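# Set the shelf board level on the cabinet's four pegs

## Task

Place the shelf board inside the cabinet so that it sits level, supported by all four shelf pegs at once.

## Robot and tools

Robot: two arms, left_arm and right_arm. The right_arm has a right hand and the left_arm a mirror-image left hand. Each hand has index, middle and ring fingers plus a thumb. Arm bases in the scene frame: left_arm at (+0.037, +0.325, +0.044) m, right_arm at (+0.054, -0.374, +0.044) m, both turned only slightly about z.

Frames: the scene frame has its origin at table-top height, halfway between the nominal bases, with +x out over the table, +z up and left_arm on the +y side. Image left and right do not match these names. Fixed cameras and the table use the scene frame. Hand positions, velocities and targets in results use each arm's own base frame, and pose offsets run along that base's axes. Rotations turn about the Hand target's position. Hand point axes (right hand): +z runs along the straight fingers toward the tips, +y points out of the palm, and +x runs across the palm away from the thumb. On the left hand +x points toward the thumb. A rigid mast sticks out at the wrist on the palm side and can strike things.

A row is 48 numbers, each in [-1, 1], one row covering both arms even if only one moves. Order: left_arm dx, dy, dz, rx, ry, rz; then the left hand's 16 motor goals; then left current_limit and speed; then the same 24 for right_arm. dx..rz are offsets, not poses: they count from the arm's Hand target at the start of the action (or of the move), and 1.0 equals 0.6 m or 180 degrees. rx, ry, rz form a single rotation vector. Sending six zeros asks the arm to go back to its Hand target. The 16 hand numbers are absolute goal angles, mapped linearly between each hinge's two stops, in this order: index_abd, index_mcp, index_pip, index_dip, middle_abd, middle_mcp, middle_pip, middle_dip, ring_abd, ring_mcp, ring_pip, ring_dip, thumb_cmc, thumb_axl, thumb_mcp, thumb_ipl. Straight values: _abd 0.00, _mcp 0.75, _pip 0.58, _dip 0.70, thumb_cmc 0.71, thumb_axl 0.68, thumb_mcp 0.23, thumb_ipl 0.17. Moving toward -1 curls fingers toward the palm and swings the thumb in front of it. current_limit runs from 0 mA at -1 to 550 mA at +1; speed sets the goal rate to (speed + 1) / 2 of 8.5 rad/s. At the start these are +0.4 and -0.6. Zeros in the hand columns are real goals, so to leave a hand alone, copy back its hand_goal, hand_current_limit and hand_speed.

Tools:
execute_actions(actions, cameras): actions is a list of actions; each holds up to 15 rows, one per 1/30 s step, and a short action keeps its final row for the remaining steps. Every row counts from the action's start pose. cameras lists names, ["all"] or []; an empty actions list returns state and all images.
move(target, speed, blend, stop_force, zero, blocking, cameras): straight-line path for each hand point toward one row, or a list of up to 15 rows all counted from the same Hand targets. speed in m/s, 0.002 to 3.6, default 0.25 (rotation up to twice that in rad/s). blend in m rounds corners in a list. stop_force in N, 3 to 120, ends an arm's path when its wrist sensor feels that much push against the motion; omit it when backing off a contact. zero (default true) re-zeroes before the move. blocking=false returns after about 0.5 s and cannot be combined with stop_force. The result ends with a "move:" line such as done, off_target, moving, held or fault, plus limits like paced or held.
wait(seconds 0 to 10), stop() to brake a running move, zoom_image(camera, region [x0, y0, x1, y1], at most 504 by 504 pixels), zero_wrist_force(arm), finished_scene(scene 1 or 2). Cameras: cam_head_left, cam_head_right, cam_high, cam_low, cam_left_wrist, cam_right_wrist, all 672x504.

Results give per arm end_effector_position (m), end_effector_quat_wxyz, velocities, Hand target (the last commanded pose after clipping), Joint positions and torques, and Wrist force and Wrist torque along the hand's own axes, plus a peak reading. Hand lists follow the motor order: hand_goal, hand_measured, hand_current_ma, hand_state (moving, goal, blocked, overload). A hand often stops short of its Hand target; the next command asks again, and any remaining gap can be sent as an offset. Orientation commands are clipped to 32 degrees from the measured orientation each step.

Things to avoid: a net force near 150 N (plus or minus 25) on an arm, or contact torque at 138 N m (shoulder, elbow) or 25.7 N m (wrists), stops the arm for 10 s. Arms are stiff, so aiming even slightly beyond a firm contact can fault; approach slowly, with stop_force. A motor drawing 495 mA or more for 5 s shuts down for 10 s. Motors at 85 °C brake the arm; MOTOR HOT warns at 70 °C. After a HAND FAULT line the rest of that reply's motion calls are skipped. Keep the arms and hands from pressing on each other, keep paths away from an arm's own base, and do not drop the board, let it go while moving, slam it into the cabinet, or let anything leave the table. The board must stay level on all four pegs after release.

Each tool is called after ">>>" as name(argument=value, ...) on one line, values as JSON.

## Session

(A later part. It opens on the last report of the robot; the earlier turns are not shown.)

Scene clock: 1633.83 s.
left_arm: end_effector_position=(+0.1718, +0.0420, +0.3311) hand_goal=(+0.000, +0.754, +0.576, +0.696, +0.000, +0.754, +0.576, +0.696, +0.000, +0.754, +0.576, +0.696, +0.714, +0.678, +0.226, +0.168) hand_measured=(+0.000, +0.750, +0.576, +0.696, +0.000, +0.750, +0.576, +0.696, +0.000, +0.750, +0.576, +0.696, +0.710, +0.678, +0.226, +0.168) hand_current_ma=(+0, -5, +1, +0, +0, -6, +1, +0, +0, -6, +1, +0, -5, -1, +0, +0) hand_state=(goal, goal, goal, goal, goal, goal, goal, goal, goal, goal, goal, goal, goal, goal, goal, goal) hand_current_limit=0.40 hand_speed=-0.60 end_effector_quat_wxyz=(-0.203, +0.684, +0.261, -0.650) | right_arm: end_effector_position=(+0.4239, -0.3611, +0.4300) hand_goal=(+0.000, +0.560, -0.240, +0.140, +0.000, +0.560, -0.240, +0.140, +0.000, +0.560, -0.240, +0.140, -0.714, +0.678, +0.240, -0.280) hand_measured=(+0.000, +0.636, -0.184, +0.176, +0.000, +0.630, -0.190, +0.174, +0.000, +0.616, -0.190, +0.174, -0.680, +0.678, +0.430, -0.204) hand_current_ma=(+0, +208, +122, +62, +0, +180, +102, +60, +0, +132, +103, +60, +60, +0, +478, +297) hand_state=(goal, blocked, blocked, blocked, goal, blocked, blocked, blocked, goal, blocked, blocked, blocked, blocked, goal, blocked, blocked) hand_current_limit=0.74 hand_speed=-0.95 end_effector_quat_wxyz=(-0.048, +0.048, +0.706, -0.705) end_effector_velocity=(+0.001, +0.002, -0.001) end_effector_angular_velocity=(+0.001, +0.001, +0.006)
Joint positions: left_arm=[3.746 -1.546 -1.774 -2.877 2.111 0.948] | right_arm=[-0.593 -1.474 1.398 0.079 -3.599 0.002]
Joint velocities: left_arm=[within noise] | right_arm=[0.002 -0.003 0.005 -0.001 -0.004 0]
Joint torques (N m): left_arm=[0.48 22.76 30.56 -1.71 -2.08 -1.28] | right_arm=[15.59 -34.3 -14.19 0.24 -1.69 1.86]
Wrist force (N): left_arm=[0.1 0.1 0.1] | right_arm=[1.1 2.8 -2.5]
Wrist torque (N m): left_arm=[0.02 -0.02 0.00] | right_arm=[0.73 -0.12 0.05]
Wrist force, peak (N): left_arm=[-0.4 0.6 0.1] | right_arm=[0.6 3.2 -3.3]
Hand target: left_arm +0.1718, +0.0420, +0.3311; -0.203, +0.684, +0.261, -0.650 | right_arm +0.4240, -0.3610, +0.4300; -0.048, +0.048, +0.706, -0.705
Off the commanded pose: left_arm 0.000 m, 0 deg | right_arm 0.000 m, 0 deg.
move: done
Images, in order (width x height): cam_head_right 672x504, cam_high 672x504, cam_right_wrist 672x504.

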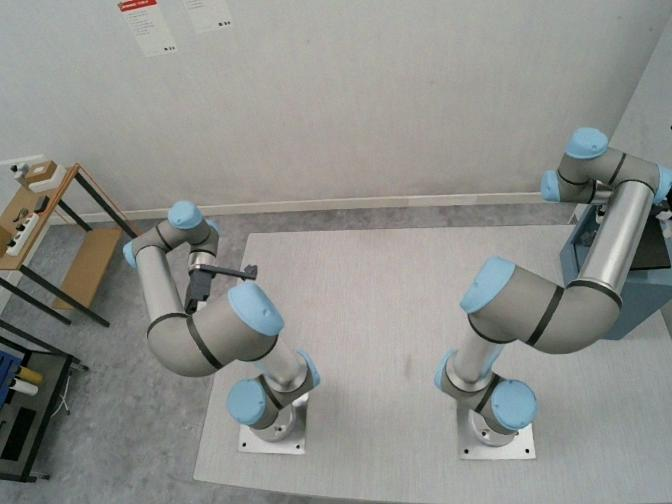

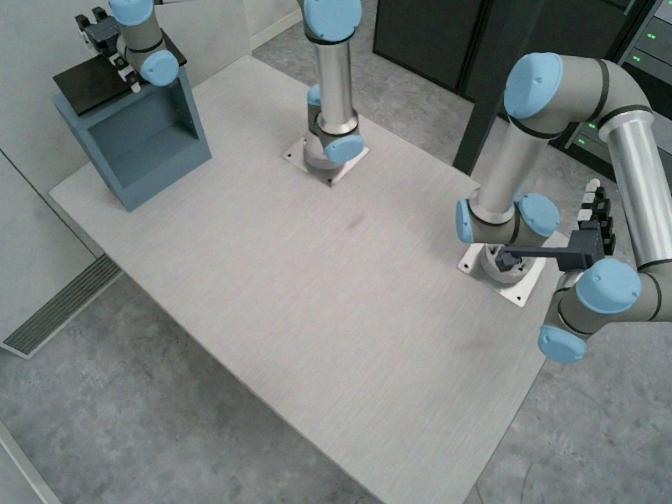

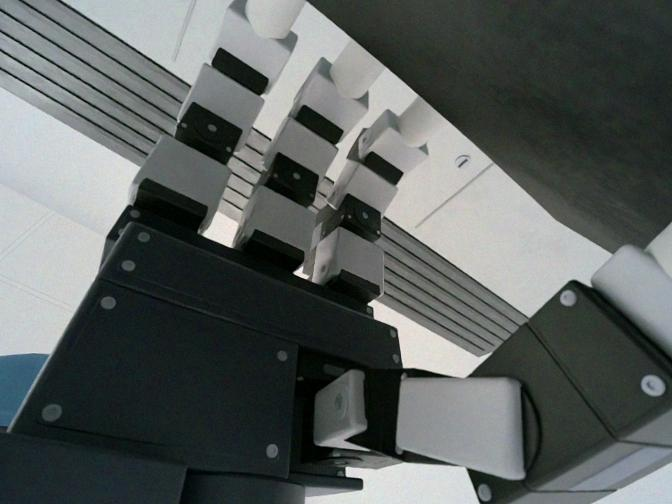

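>>> move(target=[0,0,0,0,0,0,0,0.754,0.576,0.696,0,0.754,0.576,0.696,0,0.754,0.576,0.696,0.714,0.678,0.226,0.168,0.4,-0.6,0,0,0,0.1101,-0.0151,0,0,0.56,-0.24,0.14,0,0.56,-0.24,0.14,0,0.56,-0.24,0.14,-0.714,0.678,0.24,-0.28,0.74,-0.95], speed=0.1, cameras=["cam_head_right","cam_high","cam_head_left","cam_low"])

>>> zoom_image(camera="cam_high", region=[20, 0, 230, 220])

>>> zoom_image(camera="cam_low", region=[330, 160, 470, 290])

Scene clock: 1642.13 s.
left_arm: end_effector_position=(+0.1718, +0.0420, +0.3311) hand_goal=(+0.000, +0.754, +0.576, +0.696, +0.000, +0.754, +0.576, +0.696, +0.000, +0.754, +0.576, +0.696, +0.714, +0.678, +0.226, +0.168) hand_measured=(+0.000, +0.750, +0.576, +0.696, +0.000, +0.750, +0.576, +0.696, +0.000, +0.750, +0.576, +0.696, +0.710, +0.678, +0.226, +0.168) hand_current_ma=(+0, -5, +1, +0, +0, -6, +1, +0, +0, -6, +1, +0, -5, -1, +0, +0) hand_state=(goal, goal, goal, goal, goal, goal, goal, goal, goal, goal, goal, goal, goal, goal, goal, goal) hand_current_limit=0.40 hand_speed=-0.60 end_effector_quat_wxyz=(-0.203, +0.684, +0.261, -0.650) | right_arm: end_effector_position=(+0.4240, -0.3611, +0.4300) hand_goal=(+0.000, +0.560, -0.240, +0.140, +0.000, +0.560, -0.240, +0.140, +0.000, +0.560, -0.240, +0.140, -0.714, +0.678, +0.240, -0.280) hand_measured=(+0.000, +0.636, -0.184, +0.176, +0.000, +0.630, -0.190, +0.174, +0.000, +0.616, -0.190, +0.174, -0.680, +0.678, +0.430, -0.204) hand_current_ma=(+0, +208, +122, +62, +0, +180, +102, +60, +0, +132, +103, +60, +60, +0, +479, +297) hand_state=(goal, blocked, blocked, blocked, goal, blocked, blocked, blocked, goal, blocked, blocked, blocked, blocked, goal, blocked, blocked) hand_current_limit=0.74 hand_speed=-0.95 end_effector_quat_wxyz=(-0.039, +0.055, +0.818, -0.572)
Joint positions: left_arm=[3.746 -1.546 -1.774 -2.877 2.111 0.948] | right_arm=[-0.679 -1.287 1.03 0.872 -3.779 0.516]
Joint torques (N m): left_arm=[0.32 22.87 30.57 -1.65 -2.04 -1.29] | right_arm=[12.09 -41.88 -12.25 -0.06 2.24 -1.66]
Wrist force (N): left_arm=[-0.2 0.3 0.2] | right_arm=[0.5 2.8 -1.8]
Wrist torque (N m): left_arm=[0.02 0.02 -0.04] | right_arm=[0.76 -0.11 0.08]
Wrist force, peak (N): left_arm=[-0.2 0.5 0.5] | right_arm=[0.5 3.5 -2.4]
Hand target: left_arm +0.1718, +0.0420, +0.3311; -0.203, +0.684, +0.261, -0.650 | right_arm +0.4240, -0.3610, +0.4300; -0.039, +0.055, +0.818, -0.572
Off the commanded pose: left_arm 0.000 m, 0 deg | right_arm 0.000 m, 0 deg.
move: done
Images, in order (width x height): cam_head_left 672x504, cam_head_right 672x504, cam_high 672x504, cam_low 672x504.

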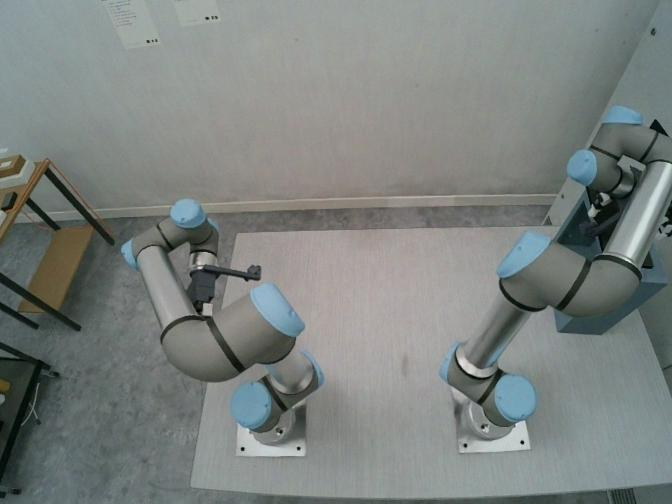

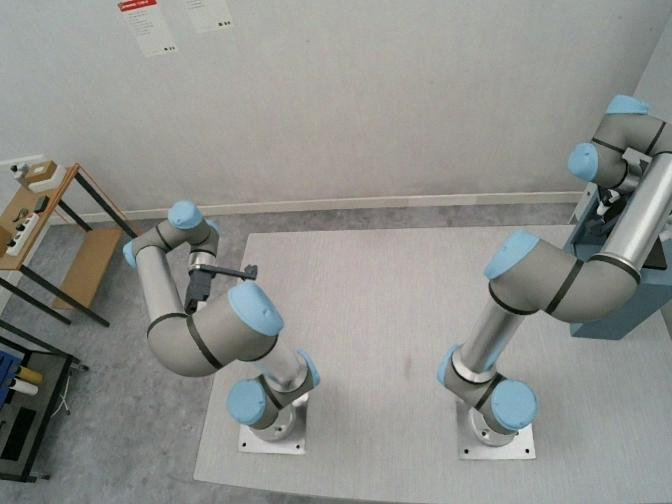

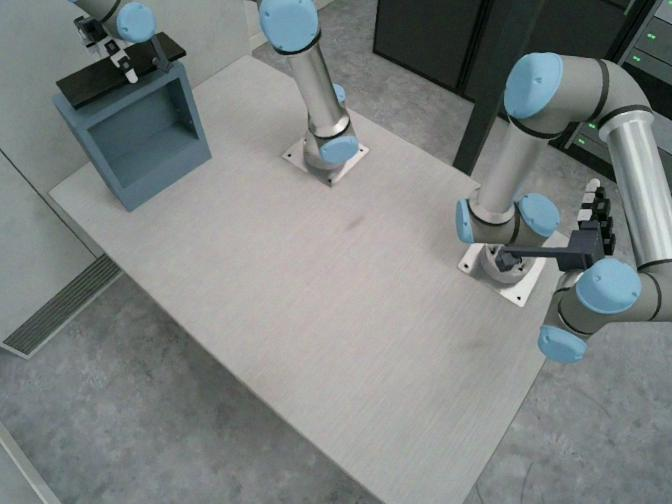

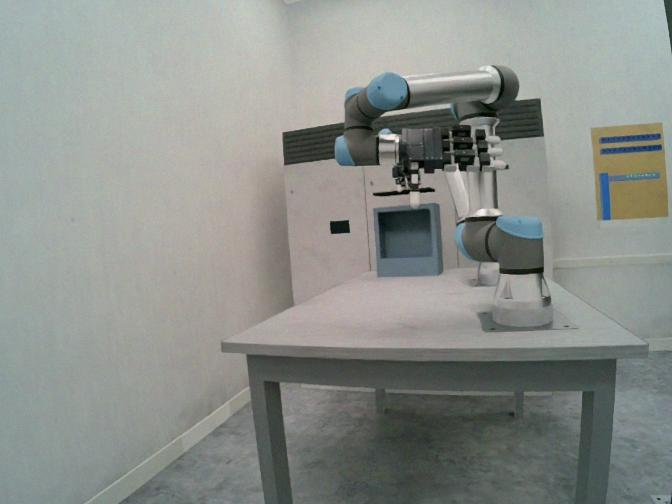

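Scaled by 2.291 from the camera's 672x504 image, which has a finer 960x720 frame.

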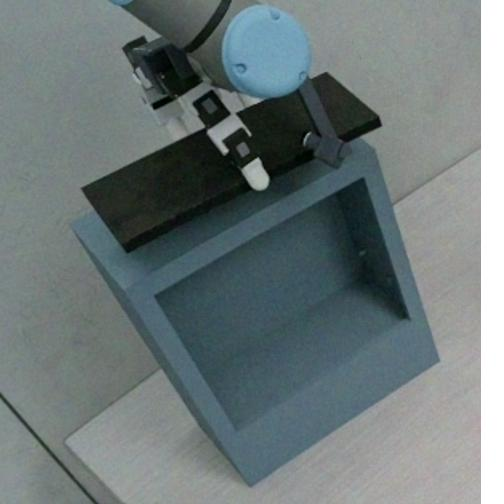

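Scaled by 3.600 from the camera's 672x504 image, which has a finer 960x720 frame.

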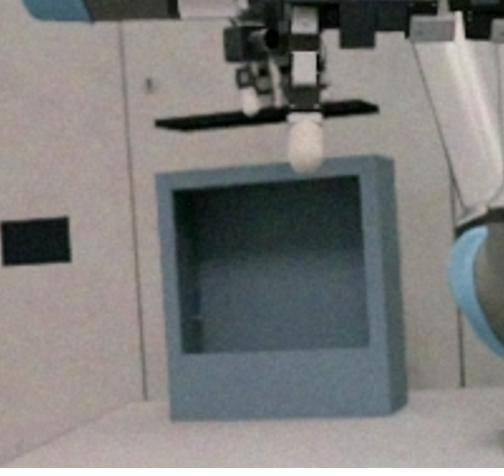

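>>> move(target=[0,0,0,0,0,0,0,0.754,0.576,0.696,0,0.754,0.576,0.696,0,0.754,0.576,0.696,0.714,0.678,0.226,0.168,0.4,-0.6,-0.0013,-0.0083,-0.0833,0,0,0,0,0.56,-0.24,0.14,0,0.56,-0.24,0.14,0,0.56,-0.24,0.14,-0.714,0.678,0.24,-0.28,0.74,-0.95], speed=0.06)

>>> move(target=[0,0,0,0,0,0,0,0.754,0.576,0.696,0,0.754,0.576,0.696,0,0.754,0.576,0.696,0.714,0.678,0.226,0.168,0.4,-0.6,0,0,-0.02,0,0,0,0,0.56,-0.24,0.14,0,0.56,-0.24,0.14,0,0.56,-0.24,0.14,-0.714,0.678,0.24,-0.28,0.74,-0.95], speed=0.01, stop_force=4, cameras=["cam_high","cam_low","cam_right_wrist"])

>>> zoom_image(camera="cam_high", region=[20, 0, 230, 220])

>>> zoom_image(camera="cam_low", region=[330, 160, 470, 290])

Scene clock: 1650.70 s.
left_arm: end_effector_position=(+0.1718, +0.0420, +0.3311) hand_goal=(+0.000, +0.754, +0.576, +0.696, +0.000, +0.754, +0.576, +0.696, +0.000, +0.754, +0.576, +0.696, +0.714, +0.678, +0.226, +0.168) hand_measured=(+0.000, +0.750, +0.576, +0.696, +0.000, +0.750, +0.576, +0.696, +0.000, +0.750, +0.576, +0.696, +0.710, +0.678, +0.226, +0.168) hand_current_ma=(+0, -5, +1, +0, +0, -6, +1, +0, +0, -6, +1, +0, -5, -1, +0, +0) hand_state=(goal, goal, goal, goal, goal, goal, goal, goal, goal, goal, goal, goal, goal, goal, goal, goal) hand_current_limit=0.40 hand_speed=-0.60 end_effector_quat_wxyz=(-0.203, +0.684, +0.261, -0.650) | right_arm: end_effector_position=(+0.4232, -0.3660, +0.3800) hand_goal=(+0.000, +0.560, -0.240, +0.140, +0.000, +0.560, -0.240, +0.140, +0.000, +0.560, -0.240, +0.140, -0.714, +0.678, +0.240, -0.280) hand_measured=(+0.000, +0.636, -0.184, +0.176, +0.000, +0.630, -0.190, +0.174, +0.000, +0.616, -0.190, +0.174, -0.680, +0.678, +0.430, -0.204) hand_current_ma=(+0, +208, +122, +62, +0, +180, +102, +60, +0, +132, +103, +60, +60, +0, +479, +297) hand_state=(goal, blocked, blocked, blocked, goal, blocked, blocked, blocked, goal, blocked, blocked, blocked, blocked, goal, blocked, blocked) hand_current_limit=0.74 hand_speed=-0.95 end_effector_quat_wxyz=(-0.039, +0.055, +0.818, -0.572)
Joint positions: left_arm=[3.746 -1.546 -1.774 -2.877 2.111 0.948] | right_arm=[-0.689 -1.31 1.188 0.729 -3.787 0.506]
Joint torques (N m): left_arm=[-0.05 22.42 30.41 -1.77 -2.12 -1.28] | right_arm=[-6.42 -34.49 -32.05 2.11 0.11 -1.38]
Wrist force (N): left_arm=[-0.1 0.1 0.0] | right_arm=[0.9 2.7 -1.6]
Wrist torque (N m): left_arm=[0.02 0.00 -0.01] | right_arm=[0.77 -0.16 0.10]
Wrist force, peak (N): left_arm=[0.0 0.7 -0.2] | right_arm=[0.5 4.0 -1.2]
Hand target: left_arm +0.1718, +0.0420, +0.3311; -0.203, +0.684, +0.261, -0.650 | right_arm +0.4232, -0.3660, +0.3800; -0.039, +0.055, +0.818, -0.572
Off the commanded pose: left_arm 0.000 m, 0 deg | right_arm 0.000 m, 0 deg.
move: done

Scene clock: 1652.90 s.
left_arm: end_effector_position=(+0.1718, +0.0420, +0.3311) hand_goal=(+0.000, +0.754, +0.576, +0.696, +0.000, +0.754, +0.576, +0.696, +0.000, +0.754, +0.576, +0.696, +0.714, +0.678, +0.226, +0.168) hand_measured=(+0.000, +0.750, +0.576, +0.696, +0.000, +0.750, +0.576, +0.696, +0.000, +0.750, +0.576, +0.696, +0.710, +0.678, +0.226, +0.168) hand_current_ma=(+0, -5, +1, +0, +0, -6, +1, +0, +0, -6, +1, +0, -5, -1, +0, +0) hand_state=(goal, goal, goal, goal, goal, goal, goal, goal, goal, goal, goal, goal, goal, goal, goal, goal) hand_current_limit=0.40 hand_speed=-0.60 end_effector_quat_wxyz=(-0.203, +0.684, +0.261, -0.650) | right_arm: end_effector_position=(+0.4232, -0.3660, +0.3680) hand_goal=(+0.000, +0.560, -0.240, +0.140, +0.000, +0.560, -0.240, +0.140, +0.000, +0.560, -0.240, +0.140, -0.714, +0.678, +0.240, -0.280) hand_measured=(+0.000, +0.636, -0.184, +0.176, +0.000, +0.630, -0.190, +0.174, +0.000, +0.616, -0.190, +0.174, -0.680, +0.678, +0.430, -0.204) hand_current_ma=(+0, +208, +122, +62, +0, +180, +102, +60, +0, +132, +103, +60, +60, +0, +478, +297) hand_state=(goal, blocked, blocked, blocked, goal, blocked, blocked, blocked, goal, blocked, blocked, blocked, blocked, goal, blocked, blocked) hand_current_limit=0.74 hand_speed=-0.95 end_effector_quat_wxyz=(-0.039, +0.055, +0.818, -0.572)
Joint positions: left_arm=[3.746 -1.546 -1.774 -2.877 2.111 0.948] | right_arm=[-0.689 -1.313 1.223 0.697 -3.787 0.507]
Joint torques (N m): left_arm=[0.64 22.51 30.22 -1.68 -2.13 -1.01] | right_arm=[11.07 -38.02 -32.16 2.43 2.14 -0.67]
Wrist force (N): left_arm=[-0.1 0.1 0.0] | right_arm=[0.8 3.4 -2.0]
Wrist torque (N m): left_arm=[0.01 0.01 -0.02] | right_arm=[0.90 -0.15 0.13]
Wrist force, peak (N): left_arm=[-0.3 0.6 0.4] | right_arm=[0.8 3.4 -2.0]
Hand target: left_arm +0.1718, +0.0420, +0.3311; -0.203, +0.684, +0.261, -0.650 | right_arm +0.4232, -0.3660, +0.3680; -0.039, +0.055, +0.818, -0.572
Off the commanded pose: left_arm 0.000 m, 0 deg | right_arm 0.000 m, 0 deg.
move: done
Images, in order (width x height): cam_high 672x504, cam_low 672x504, cam_right_wrist 672x504.

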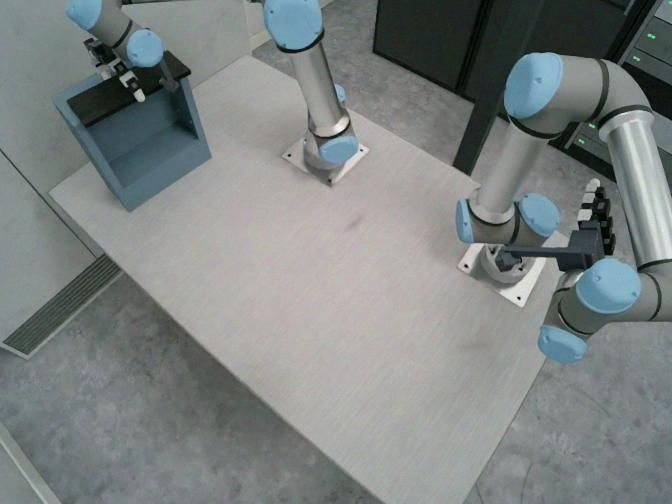

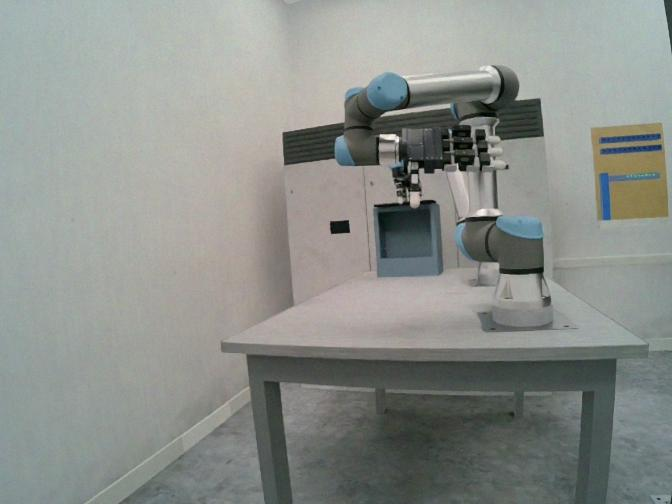

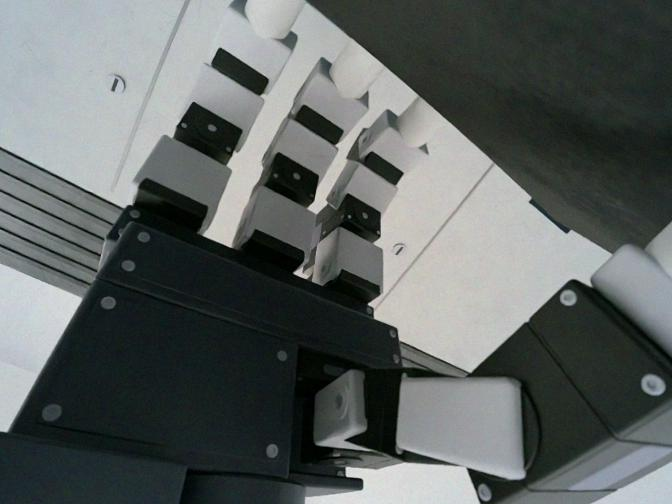

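Scaled by 2.291 from the camera's 672x504 image, which has a finer 960x720 frame.

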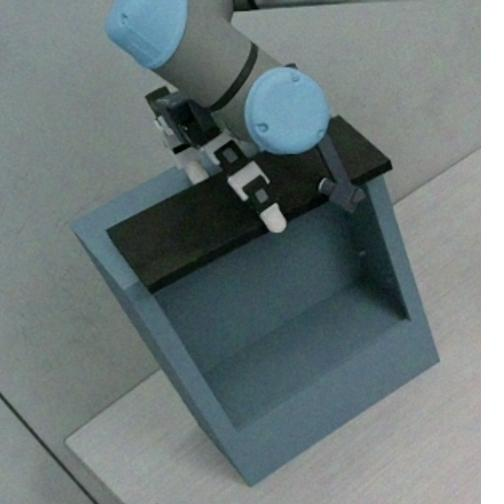

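Scaled by 3.600 from the camera's 672x504 image, which has a finer 960x720 frame.

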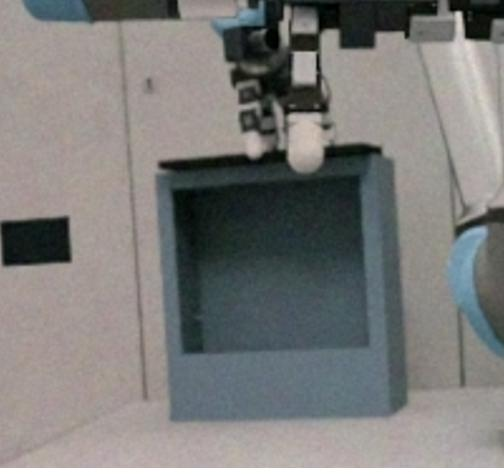

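>>> move(target=[0,0,0,0,0,0,0,0.754,0.576,0.696,0,0.754,0.576,0.696,0,0.754,0.576,0.696,0.714,0.678,0.226,0.168,0.4,-0.6,0,0,-0.02,0,0,0,0,0.56,-0.24,0.14,0,0.56,-0.24,0.14,0,0.56,-0.24,0.14,-0.714,0.678,0.24,-0.28,0.74,-0.95], speed=0.01, stop_force=4, cameras=["cam_high","cam_low","cam_right_wrist"])

>>> zoom_image(camera="cam_high", region=[20, 0, 230, 220])

>>> zoom_image(camera="cam_low", region=[330, 160, 470, 290])

Scene clock: 1659.77 s.
left_arm: end_effector_position=(+0.1718, +0.0420, +0.3311) hand_goal=(+0.000, +0.754, +0.576, +0.696, +0.000, +0.754, +0.576, +0.696, +0.000, +0.754, +0.576, +0.696, +0.714, +0.678, +0.226, +0.168) hand_measured=(+0.000, +0.750, +0.576, +0.696, +0.000, +0.750, +0.576, +0.696, +0.000, +0.750, +0.576, +0.696, +0.710, +0.678, +0.226, +0.168) hand_current_ma=(+0, -5, +1, +0, +0, -6, +1, +0, +0, -6, +1, +0, -5, -1, +0, +0) hand_state=(goal, goal, goal, goal, goal, goal, goal, goal, goal, goal, goal, goal, goal, goal, goal, goal) hand_current_limit=0.40 hand_speed=-0.60 end_effector_quat_wxyz=(-0.203, +0.684, +0.261, -0.650) | right_arm: end_effector_position=(+0.4233, -0.3660, +0.3672) hand_goal=(+0.000, +0.560, -0.240, +0.140, +0.000, +0.560, -0.240, +0.140, +0.000, +0.560, -0.240, +0.140, -0.714, +0.678, +0.240, -0.280) hand_measured=(+0.000, +0.636, -0.184, +0.176, +0.000, +0.630, -0.190, +0.172, +0.000, +0.618, -0.190, +0.162, -0.680, +0.678, +0.430, -0.204) hand_current_ma=(+0, +208, +122, +62, +0, +180, +102, +53, +0, +139, +103, +31, +60, +0, +478, +297) hand_state=(goal, blocked, blocked, blocked, goal, blocked, blocked, blocked, goal, blocked, blocked, blocked, blocked, goal, blocked, blocked) hand_current_limit=0.74 hand_speed=-0.95 end_effector_quat_wxyz=(-0.039, +0.055, +0.818, -0.572)
Joint positions: left_arm=[3.746 -1.546 -1.774 -2.877 2.111 0.948] | right_arm=[-0.689 -1.313 1.225 0.695 -3.787 0.506]
Joint torques (N m): left_arm=[0.37 23.49 30.66 -1.68 -2.1 -1.23] | right_arm=[11.36 -25.09 -32.66 1.79 0.96 -1.36]
Wrist force (N): left_arm=[0.1 0.0 0.1] | right_arm=[0.9 2.0 -2.0]
Wrist torque (N m): left_arm=[-0.02 -0.02 0.00] | right_arm=[0.84 -0.15 0.07]
Wrist force, peak (N): left_arm=[-0.2 0.5 -0.6] | right_arm=[1.3 -4.8 -3.6]
Hand target: left_arm +0.1718, +0.0420, +0.3311; -0.203, +0.684, +0.261, -0.650 | right_arm +0.4233, -0.3660, +0.3672; -0.039, +0.055, +0.818, -0.572 (not the last commanded pose)
Off the commanded pose: left_arm 0.000 m, 0 deg | right_arm 0.011 m, 0 deg.
move: contact (right_arm)
Images, in order (width x height): cam_high 672x504, cam_low 672x504, cam_right_wrist 672x504.

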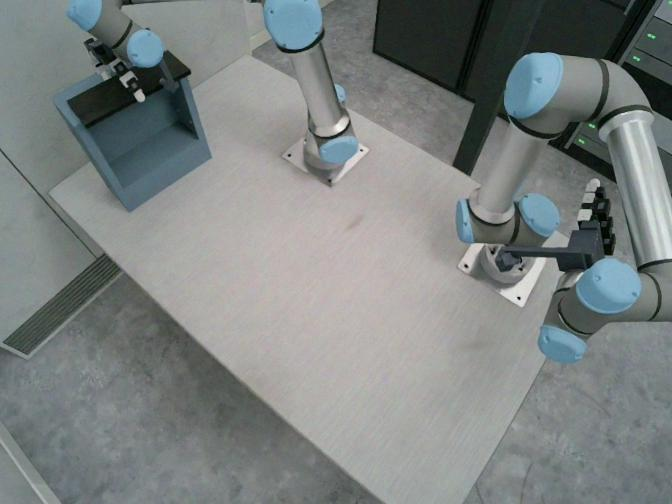

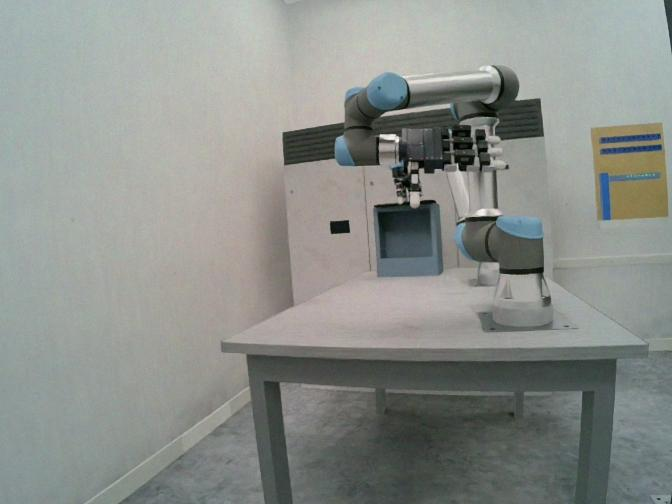

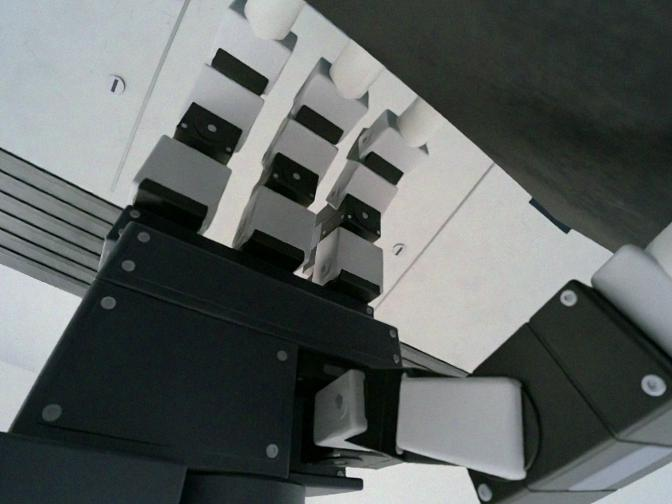

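Scaled by 2.291 from the camera's 672x504 image, which has a finer 960x720 frame.

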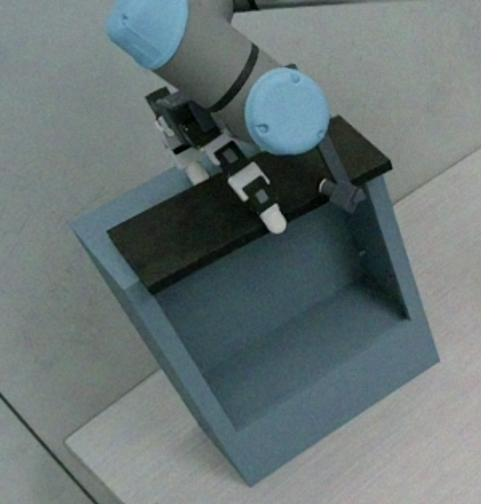

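Scaled by 3.600 from the camera's 672x504 image, which has a finer 960x720 frame.

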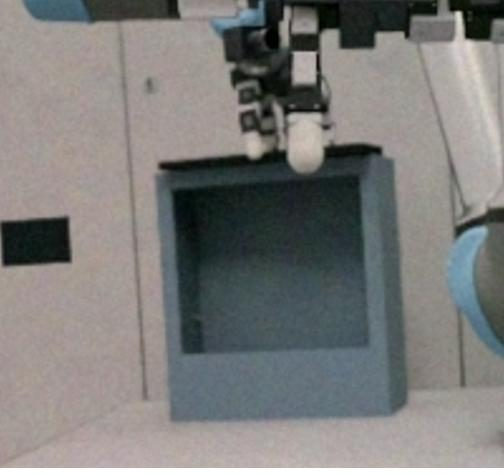

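>>> move(target=[0,0,0,0,0,0,0,0.754,0.576,0.696,0,0.754,0.576,0.696,0,0.754,0.576,0.696,0.714,0.678,0.226,0.168,0.4,-0.6,0,0,-0.0042,0,0,0,0,0.56,-0.24,0.14,0,0.56,-0.24,0.14,0,0.56,-0.24,0.14,-0.714,0.678,0.24,-0.28,0.74,-0.95], speed=0.005, stop_force=8)

>>> move(target=[0,0,0,0,0,0,0,0.754,0.576,0.696,0,0.754,0.576,0.696,0,0.754,0.576,0.696,0.714,0.678,0.226,0.168,0.4,-0.6,0,0,0,0,0,0,0,0.65,-0.194,0.17,0,0.65,-0.194,0.17,0,0.65,-0.194,0.17,-0.714,0.678,0.4,-0.2,0.74,-0.97], cameras=["cam_high","cam_right_wrist"])

Scene clock: 1669.60 s.
left_arm: end_effector_position=(+0.1718, +0.0420, +0.3311) hand_goal=(+0.000, +0.754, +0.576, +0.696, +0.000, +0.754, +0.576, +0.696, +0.000, +0.754, +0.576, +0.696, +0.714, +0.678, +0.226, +0.168) hand_measured=(+0.000, +0.750, +0.576, +0.696, +0.000, +0.750, +0.576, +0.696, +0.000, +0.750, +0.576, +0.696, +0.710, +0.678, +0.226, +0.168) hand_current_ma=(+0, -5, +1, +0, +0, -6, +1, +0, +0, -6, +1, +0, -5, -1, +0, +0) hand_state=(goal, goal, goal, goal, goal, goal, goal, goal, goal, goal, goal, goal, goal, goal, goal, goal) hand_current_limit=0.40 hand_speed=-0.60 end_effector_quat_wxyz=(-0.203, +0.684, +0.261, -0.650) | right_arm: end_effector_position=(+0.4233, -0.3661, +0.3667) hand_goal=(+0.000, +0.560, -0.240, +0.140, +0.000, +0.560, -0.240, +0.140, +0.000, +0.560, -0.240, +0.140, -0.714, +0.678, +0.240, -0.280) hand_measured=(-0.002, +0.636, -0.184, +0.174, +0.000, +0.630, -0.190, +0.168, -0.002, +0.618, -0.190, +0.158, -0.680, +0.678, +0.430, -0.204) hand_current_ma=(+0, +208, +122, +60, +0, +180, +102, +43, +0, +142, +103, +22, +61, +0, +478, +297) hand_state=(goal, blocked, blocked, blocked, goal, blocked, blocked, blocked, goal, blocked, blocked, goal, blocked, goal, blocked, blocked) hand_current_limit=0.74 hand_speed=-0.95 end_effector_quat_wxyz=(-0.039, +0.055, +0.818, -0.572)
Joint positions: left_arm=[3.746 -1.546 -1.774 -2.877 2.111 0.948] | right_arm=[-0.689 -1.313 1.227 0.694 -3.787 0.506]
Joint torques (N m): left_arm=[0.38 22.95 30.73 -1.7 -2.12 -1.26] | right_arm=[11.51 -26.91 -30.37 2.62 0.94 -1.21]
Wrist force (N): left_arm=[-0.1 0.3 -0.4] | right_arm=[1.4 -2.5 -3.1]
Wrist torque (N m): left_arm=[0.06 0.01 -0.02] | right_arm=[1.05 -0.13 -0.06]
Wrist force, peak (N): left_arm=[0.0 0.4 -0.5] | right_arm=[1.7 -8.8 -5.8]
Hand target: left_arm +0.1718, +0.0420, +0.3311; -0.203, +0.684, +0.261, -0.650 | right_arm +0.4233, -0.3661, +0.3667; -0.039, +0.055, +0.818, -0.572 (not the last commanded pose)
Off the commanded pose: left_arm 0.000 m, 0 deg | right_arm 0.002 m, 0 deg.
move: contact (right_arm)

Scene clock: 1670.10 s.
left_arm: end_effector_position=(+0.1718, +0.0420, +0.3311) hand_goal=(+0.000, +0.754, +0.576, +0.696, +0.000, +0.754, +0.576, +0.696, +0.000, +0.754, +0.576, +0.696, +0.714, +0.678, +0.226, +0.168) hand_measured=(+0.000, +0.750, +0.576, +0.696, +0.000, +0.750, +0.576, +0.696, +0.000, +0.750, +0.576, +0.696, +0.710, +0.678, +0.226, +0.168) hand_current_ma=(+0, -5, +1, +0, +0, -6, +1, +0, +0, -6, +1, +0, -5, -1, +0, +0) hand_state=(goal, goal, goal, goal, goal, goal, goal, goal, goal, goal, goal, goal, goal, goal, goal, goal) hand_current_limit=0.40 hand_speed=-0.60 end_effector_quat_wxyz=(-0.203, +0.684, +0.261, -0.650) | right_arm: end_effector_position=(+0.4233, -0.3661, +0.3667) hand_goal=(+0.000, +0.650, -0.194, +0.170, +0.000, +0.650, -0.194, +0.170, +0.000, +0.650, -0.194, +0.170, -0.714, +0.678, +0.400, -0.200) hand_measured=(-0.002, +0.636, -0.178, +0.178, +0.000, +0.630, -0.186, +0.174, -0.002, +0.622, -0.190, +0.164, -0.680, +0.678, +0.430, -0.196) hand_current_ma=(+0, +52, +19, +6, +0, +38, +6, +1, +0, +22, +3, -5, +61, +0, +261, +151) hand_state=(goal, moving, goal, goal, goal, moving, goal, goal, goal, moving, goal, goal, blocked, goal, moving, moving) hand_current_limit=0.74 hand_speed=-0.97 end_effector_quat_wxyz=(-0.039, +0.055, +0.818, -0.572)
Joint positions: left_arm=[3.746 -1.546 -1.774 -2.877 2.111 0.948] | right_arm=[-0.689 -1.313 1.227 0.694 -3.787 0.506]
Joint torques (N m): left_arm=[0.09 22.81 30.36 -1.76 -2.15 -1.19] | right_arm=[11.44 -25.15 -27.44 2.39 0.93 -1.26]
Wrist force (N): left_arm=[0.0 0.3 0.3] | right_arm=[1.2 -6.0 -8.1]
Wrist torque (N m): left_arm=[0.01 0.01 -0.02] | right_arm=[0.98 0.04 -0.07]
Wrist force, peak (N): left_arm=[0.1 0.6 0.0] | right_arm=[1.6 -6.6 -8.2]
Hand target: left_arm +0.1718, +0.0420, +0.3311; -0.203, +0.684, +0.261, -0.650 | right_arm +0.4233, -0.3661, +0.3667; -0.039, +0.055, +0.818, -0.572
Off the commanded pose: left_arm 0.000 m, 0 deg | right_arm 0.000 m, 0 deg.
move: done
Images, in order (width x height): cam_high 672x504, cam_right_wrist 672x504.

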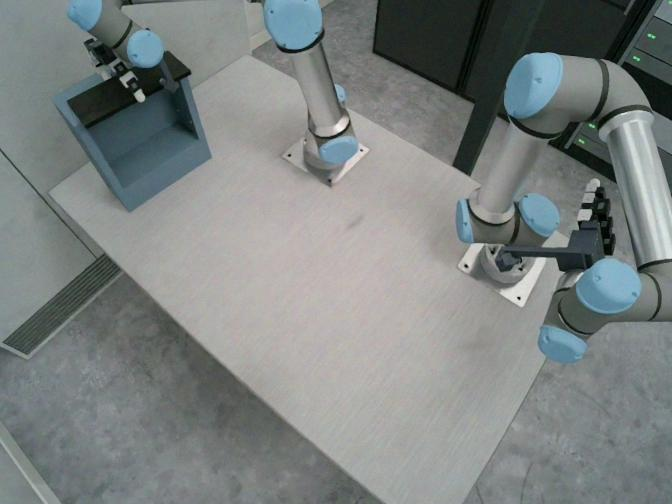

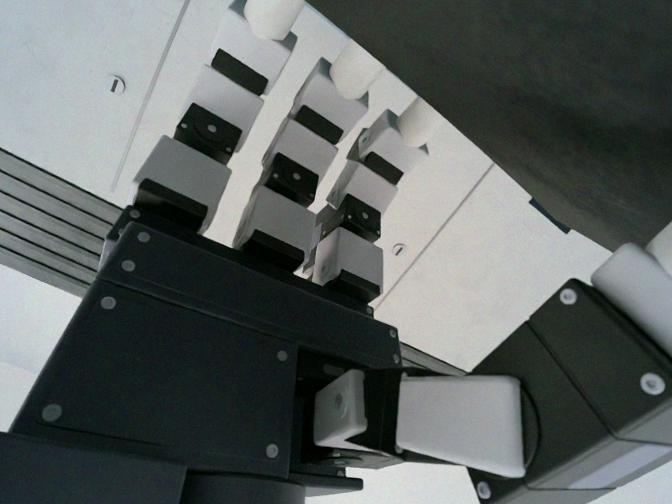

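>>> move(target=[0,0,0,0,0,0,0,0.754,0.576,0.696,0,0.754,0.576,0.696,0,0.754,0.576,0.696,0.714,0.678,0.226,0.168,0.4,-0.6,0,0,0.0033,0,0,0,0,0.66,-0.194,0.18,0,0.66,-0.194,0.18,0,0.66,-0.194,0.18,-0.714,0.678,0.44,-0.2,0.5,-0.95], speed=0.01)

>>> move(target=[0,0,0,0,0,0,0,0.754,0.576,0.696,0,0.754,0.576,0.696,0,0.754,0.576,0.696,0.714,0.678,0.226,0.168,0.4,-0.6,0,0,0.005,0,0,0,0,0.75,-0.194,0.18,0,0.75,-0.194,0.18,0,0.75,-0.194,0.18,-0.714,0.678,0.5,-0.2,0.2,-0.9], speed=0.01, cameras=["cam_high","cam_right_wrist","cam_low"])

>>> zoom_image(camera="cam_high", region=[20, 0, 230, 220])

>>> zoom_image(camera="cam_low", region=[330, 160, 470, 290])

Scene clock: 1677.27 s.
left_arm: end_effector_position=(+0.1718, +0.0420, +0.3311) hand_goal=(+0.000, +0.754, +0.576, +0.696, +0.000, +0.754, +0.576, +0.696, +0.000, +0.754, +0.576, +0.696, +0.714, +0.678, +0.226, +0.168) hand_measured=(+0.000, +0.750, +0.576, +0.696, +0.000, +0.750, +0.576, +0.696, +0.000, +0.750, +0.576, +0.696, +0.710, +0.678, +0.226, +0.168) hand_current_ma=(+0, -5, +1, +0, +0, -6, +1, +0, +0, -6, +1, +0, -5, -1, +0, +0) hand_state=(goal, goal, goal, goal, goal, goal, goal, goal, goal, goal, goal, goal, goal, goal, goal, goal) hand_current_limit=0.40 hand_speed=-0.60 end_effector_quat_wxyz=(-0.203, +0.684, +0.261, -0.650) | right_arm: end_effector_position=(+0.4233, -0.3661, +0.3687) hand_goal=(+0.000, +0.660, -0.194, +0.180, +0.000, +0.660, -0.194, +0.180, +0.000, +0.660, -0.194, +0.180, -0.714, +0.678, +0.440, -0.200) hand_measured=(-0.002, +0.652, -0.182, +0.180, +0.000, +0.646, -0.188, +0.180, -0.002, +0.644, -0.192, +0.178, -0.708, +0.678, +0.438, -0.198) hand_current_ma=(+0, -8, +13, +0, +0, -17, +4, +0, +0, -21, +1, -1, +4, +0, -2, +3) hand_state=(goal, goal, goal, goal, goal, goal, goal, goal, goal, goal, goal, goal, goal, goal, goal, goal) hand_current_limit=0.50 hand_speed=-0.95 end_effector_quat_wxyz=(-0.039, +0.055, +0.818, -0.572)
Joint positions: left_arm=[3.746 -1.546 -1.774 -2.877 2.111 0.948] | right_arm=[-0.689 -1.313 1.221 0.699 -3.787 0.506]
Joint torques (N m): left_arm=[0.32 22.41 30.59 -1.67 -2.17 -1.24] | right_arm=[11.42 -23.67 -26.3 1.96 0.87 -1.64]
Wrist force (N): left_arm=[0.0 0.2 -0.1] | right_arm=[1.0 -1.0 -2.8]
Wrist torque (N m): left_arm=[0.03 -0.01 -0.01] | right_arm=[0.65 -0.15 0.09]
Wrist force, peak (N): left_arm=[-0.6 0.5 -0.2] | right_arm=[1.3 -5.8 -7.9]
Hand target: left_arm +0.1718, +0.0420, +0.3311; -0.203, +0.684, +0.261, -0.650 | right_arm +0.4233, -0.3661, +0.3687; -0.039, +0.055, +0.818, -0.572
Off the commanded pose: left_arm 0.000 m, 0 deg | right_arm 0.000 m, 0 deg.
move: done

Scene clock: 1677.97 s.
left_arm: end_effector_position=(+0.1718, +0.0420, +0.3311) hand_goal=(+0.000, +0.754, +0.576, +0.696, +0.000, +0.754, +0.576, +0.696, +0.000, +0.754, +0.576, +0.696, +0.714, +0.678, +0.226, +0.168) hand_measured=(+0.000, +0.750, +0.576, +0.696, +0.000, +0.750, +0.576, +0.696, +0.000, +0.750, +0.576, +0.696, +0.710, +0.678, +0.226, +0.168) hand_current_ma=(+0, -5, +1, +0, +0, -6, +1, +0, +0, -6, +1, +0, -5, -1, +0, +0) hand_state=(goal, goal, goal, goal, goal, goal, goal, goal, goal, goal, goal, goal, goal, goal, goal, goal) hand_current_limit=0.40 hand_speed=-0.60 end_effector_quat_wxyz=(-0.203, +0.684, +0.261, -0.650) | right_arm: end_effector_position=(+0.4233, -0.3661, +0.3718) hand_goal=(+0.000, +0.750, -0.194, +0.180, +0.000, +0.750, -0.194, +0.180, +0.000, +0.750, -0.194, +0.180, -0.714, +0.678, +0.500, -0.200) hand_measured=(-0.002, +0.734, -0.192, +0.180, +0.000, +0.730, -0.192, +0.180, -0.002, +0.734, -0.192, +0.178, -0.710, +0.678, +0.494, -0.198) hand_current_ma=(+0, -21, +1, +0, +0, -30, +1, +0, +0, -23, +1, -1, +3, +0, -8, +1) hand_state=(goal, goal, goal, goal, goal, blocked, goal, goal, goal, goal, goal, goal, goal, goal, goal, goal) hand_current_limit=0.20 hand_speed=-0.90 end_effector_quat_wxyz=(-0.039, +0.055, +0.818, -0.572)
Joint positions: left_arm=[3.746 -1.546 -1.774 -2.877 2.111 0.948] | right_arm=[-0.689 -1.312 1.212 0.707 -3.787 0.506]
Joint torques (N m): left_arm=[0.3 22.67 30.71 -1.77 -2.06 -1.1] | right_arm=[11.68 -23.52 -23.5 1.58 0.74 -1.45]
Wrist force (N): left_arm=[0.1 0.4 0.2] | right_arm=[0.7 -1.1 -3.4]
Wrist torque (N m): left_arm=[0.03 -0.01 -0.01] | right_arm=[0.66 -0.13 0.08]
Wrist force, peak (N): left_arm=[-0.1 0.6 0.0] | right_arm=[0.7 -1.1 -3.4]
Hand target: left_arm +0.1718, +0.0420, +0.3311; -0.203, +0.684, +0.261, -0.650 | right_arm +0.4233, -0.3661, +0.3717; -0.039, +0.055, +0.818, -0.572
Off the commanded pose: left_arm 0.000 m, 0 deg | right_arm 0.000 m, 0 deg.
move: done
Images, in order (width x height): cam_high 672x504, cam_low 672x504, cam_right_wrist 672x504.

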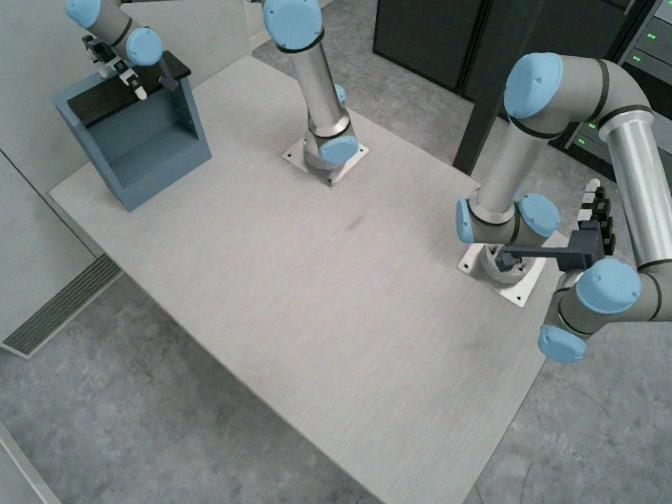

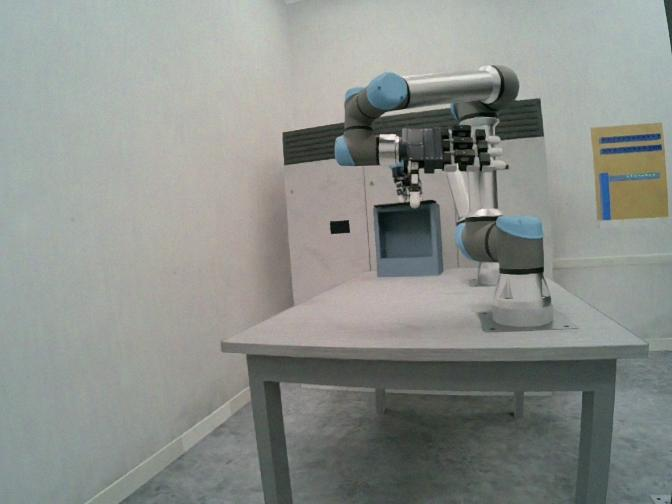

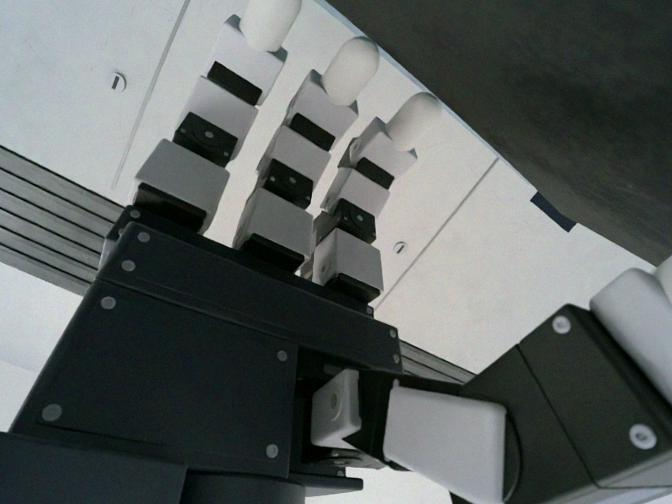

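Scaled by 2.291 from the camera's 672x504 image, which has a finer 960x720 frame.

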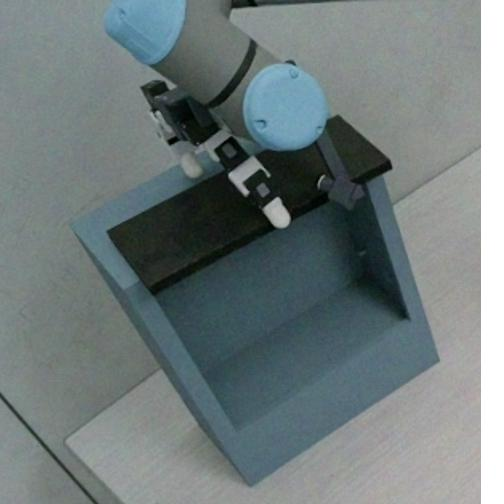

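Scaled by 3.600 from the camera's 672x504 image, which has a finer 960x720 frame.

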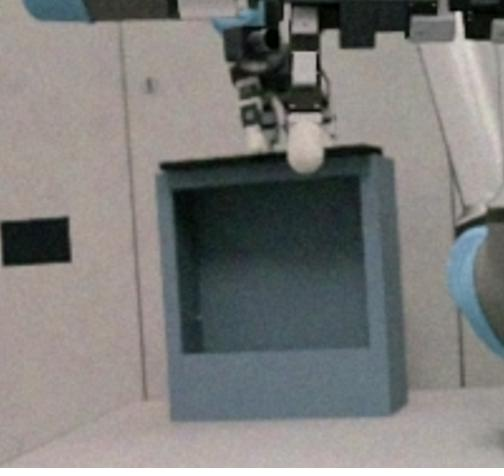

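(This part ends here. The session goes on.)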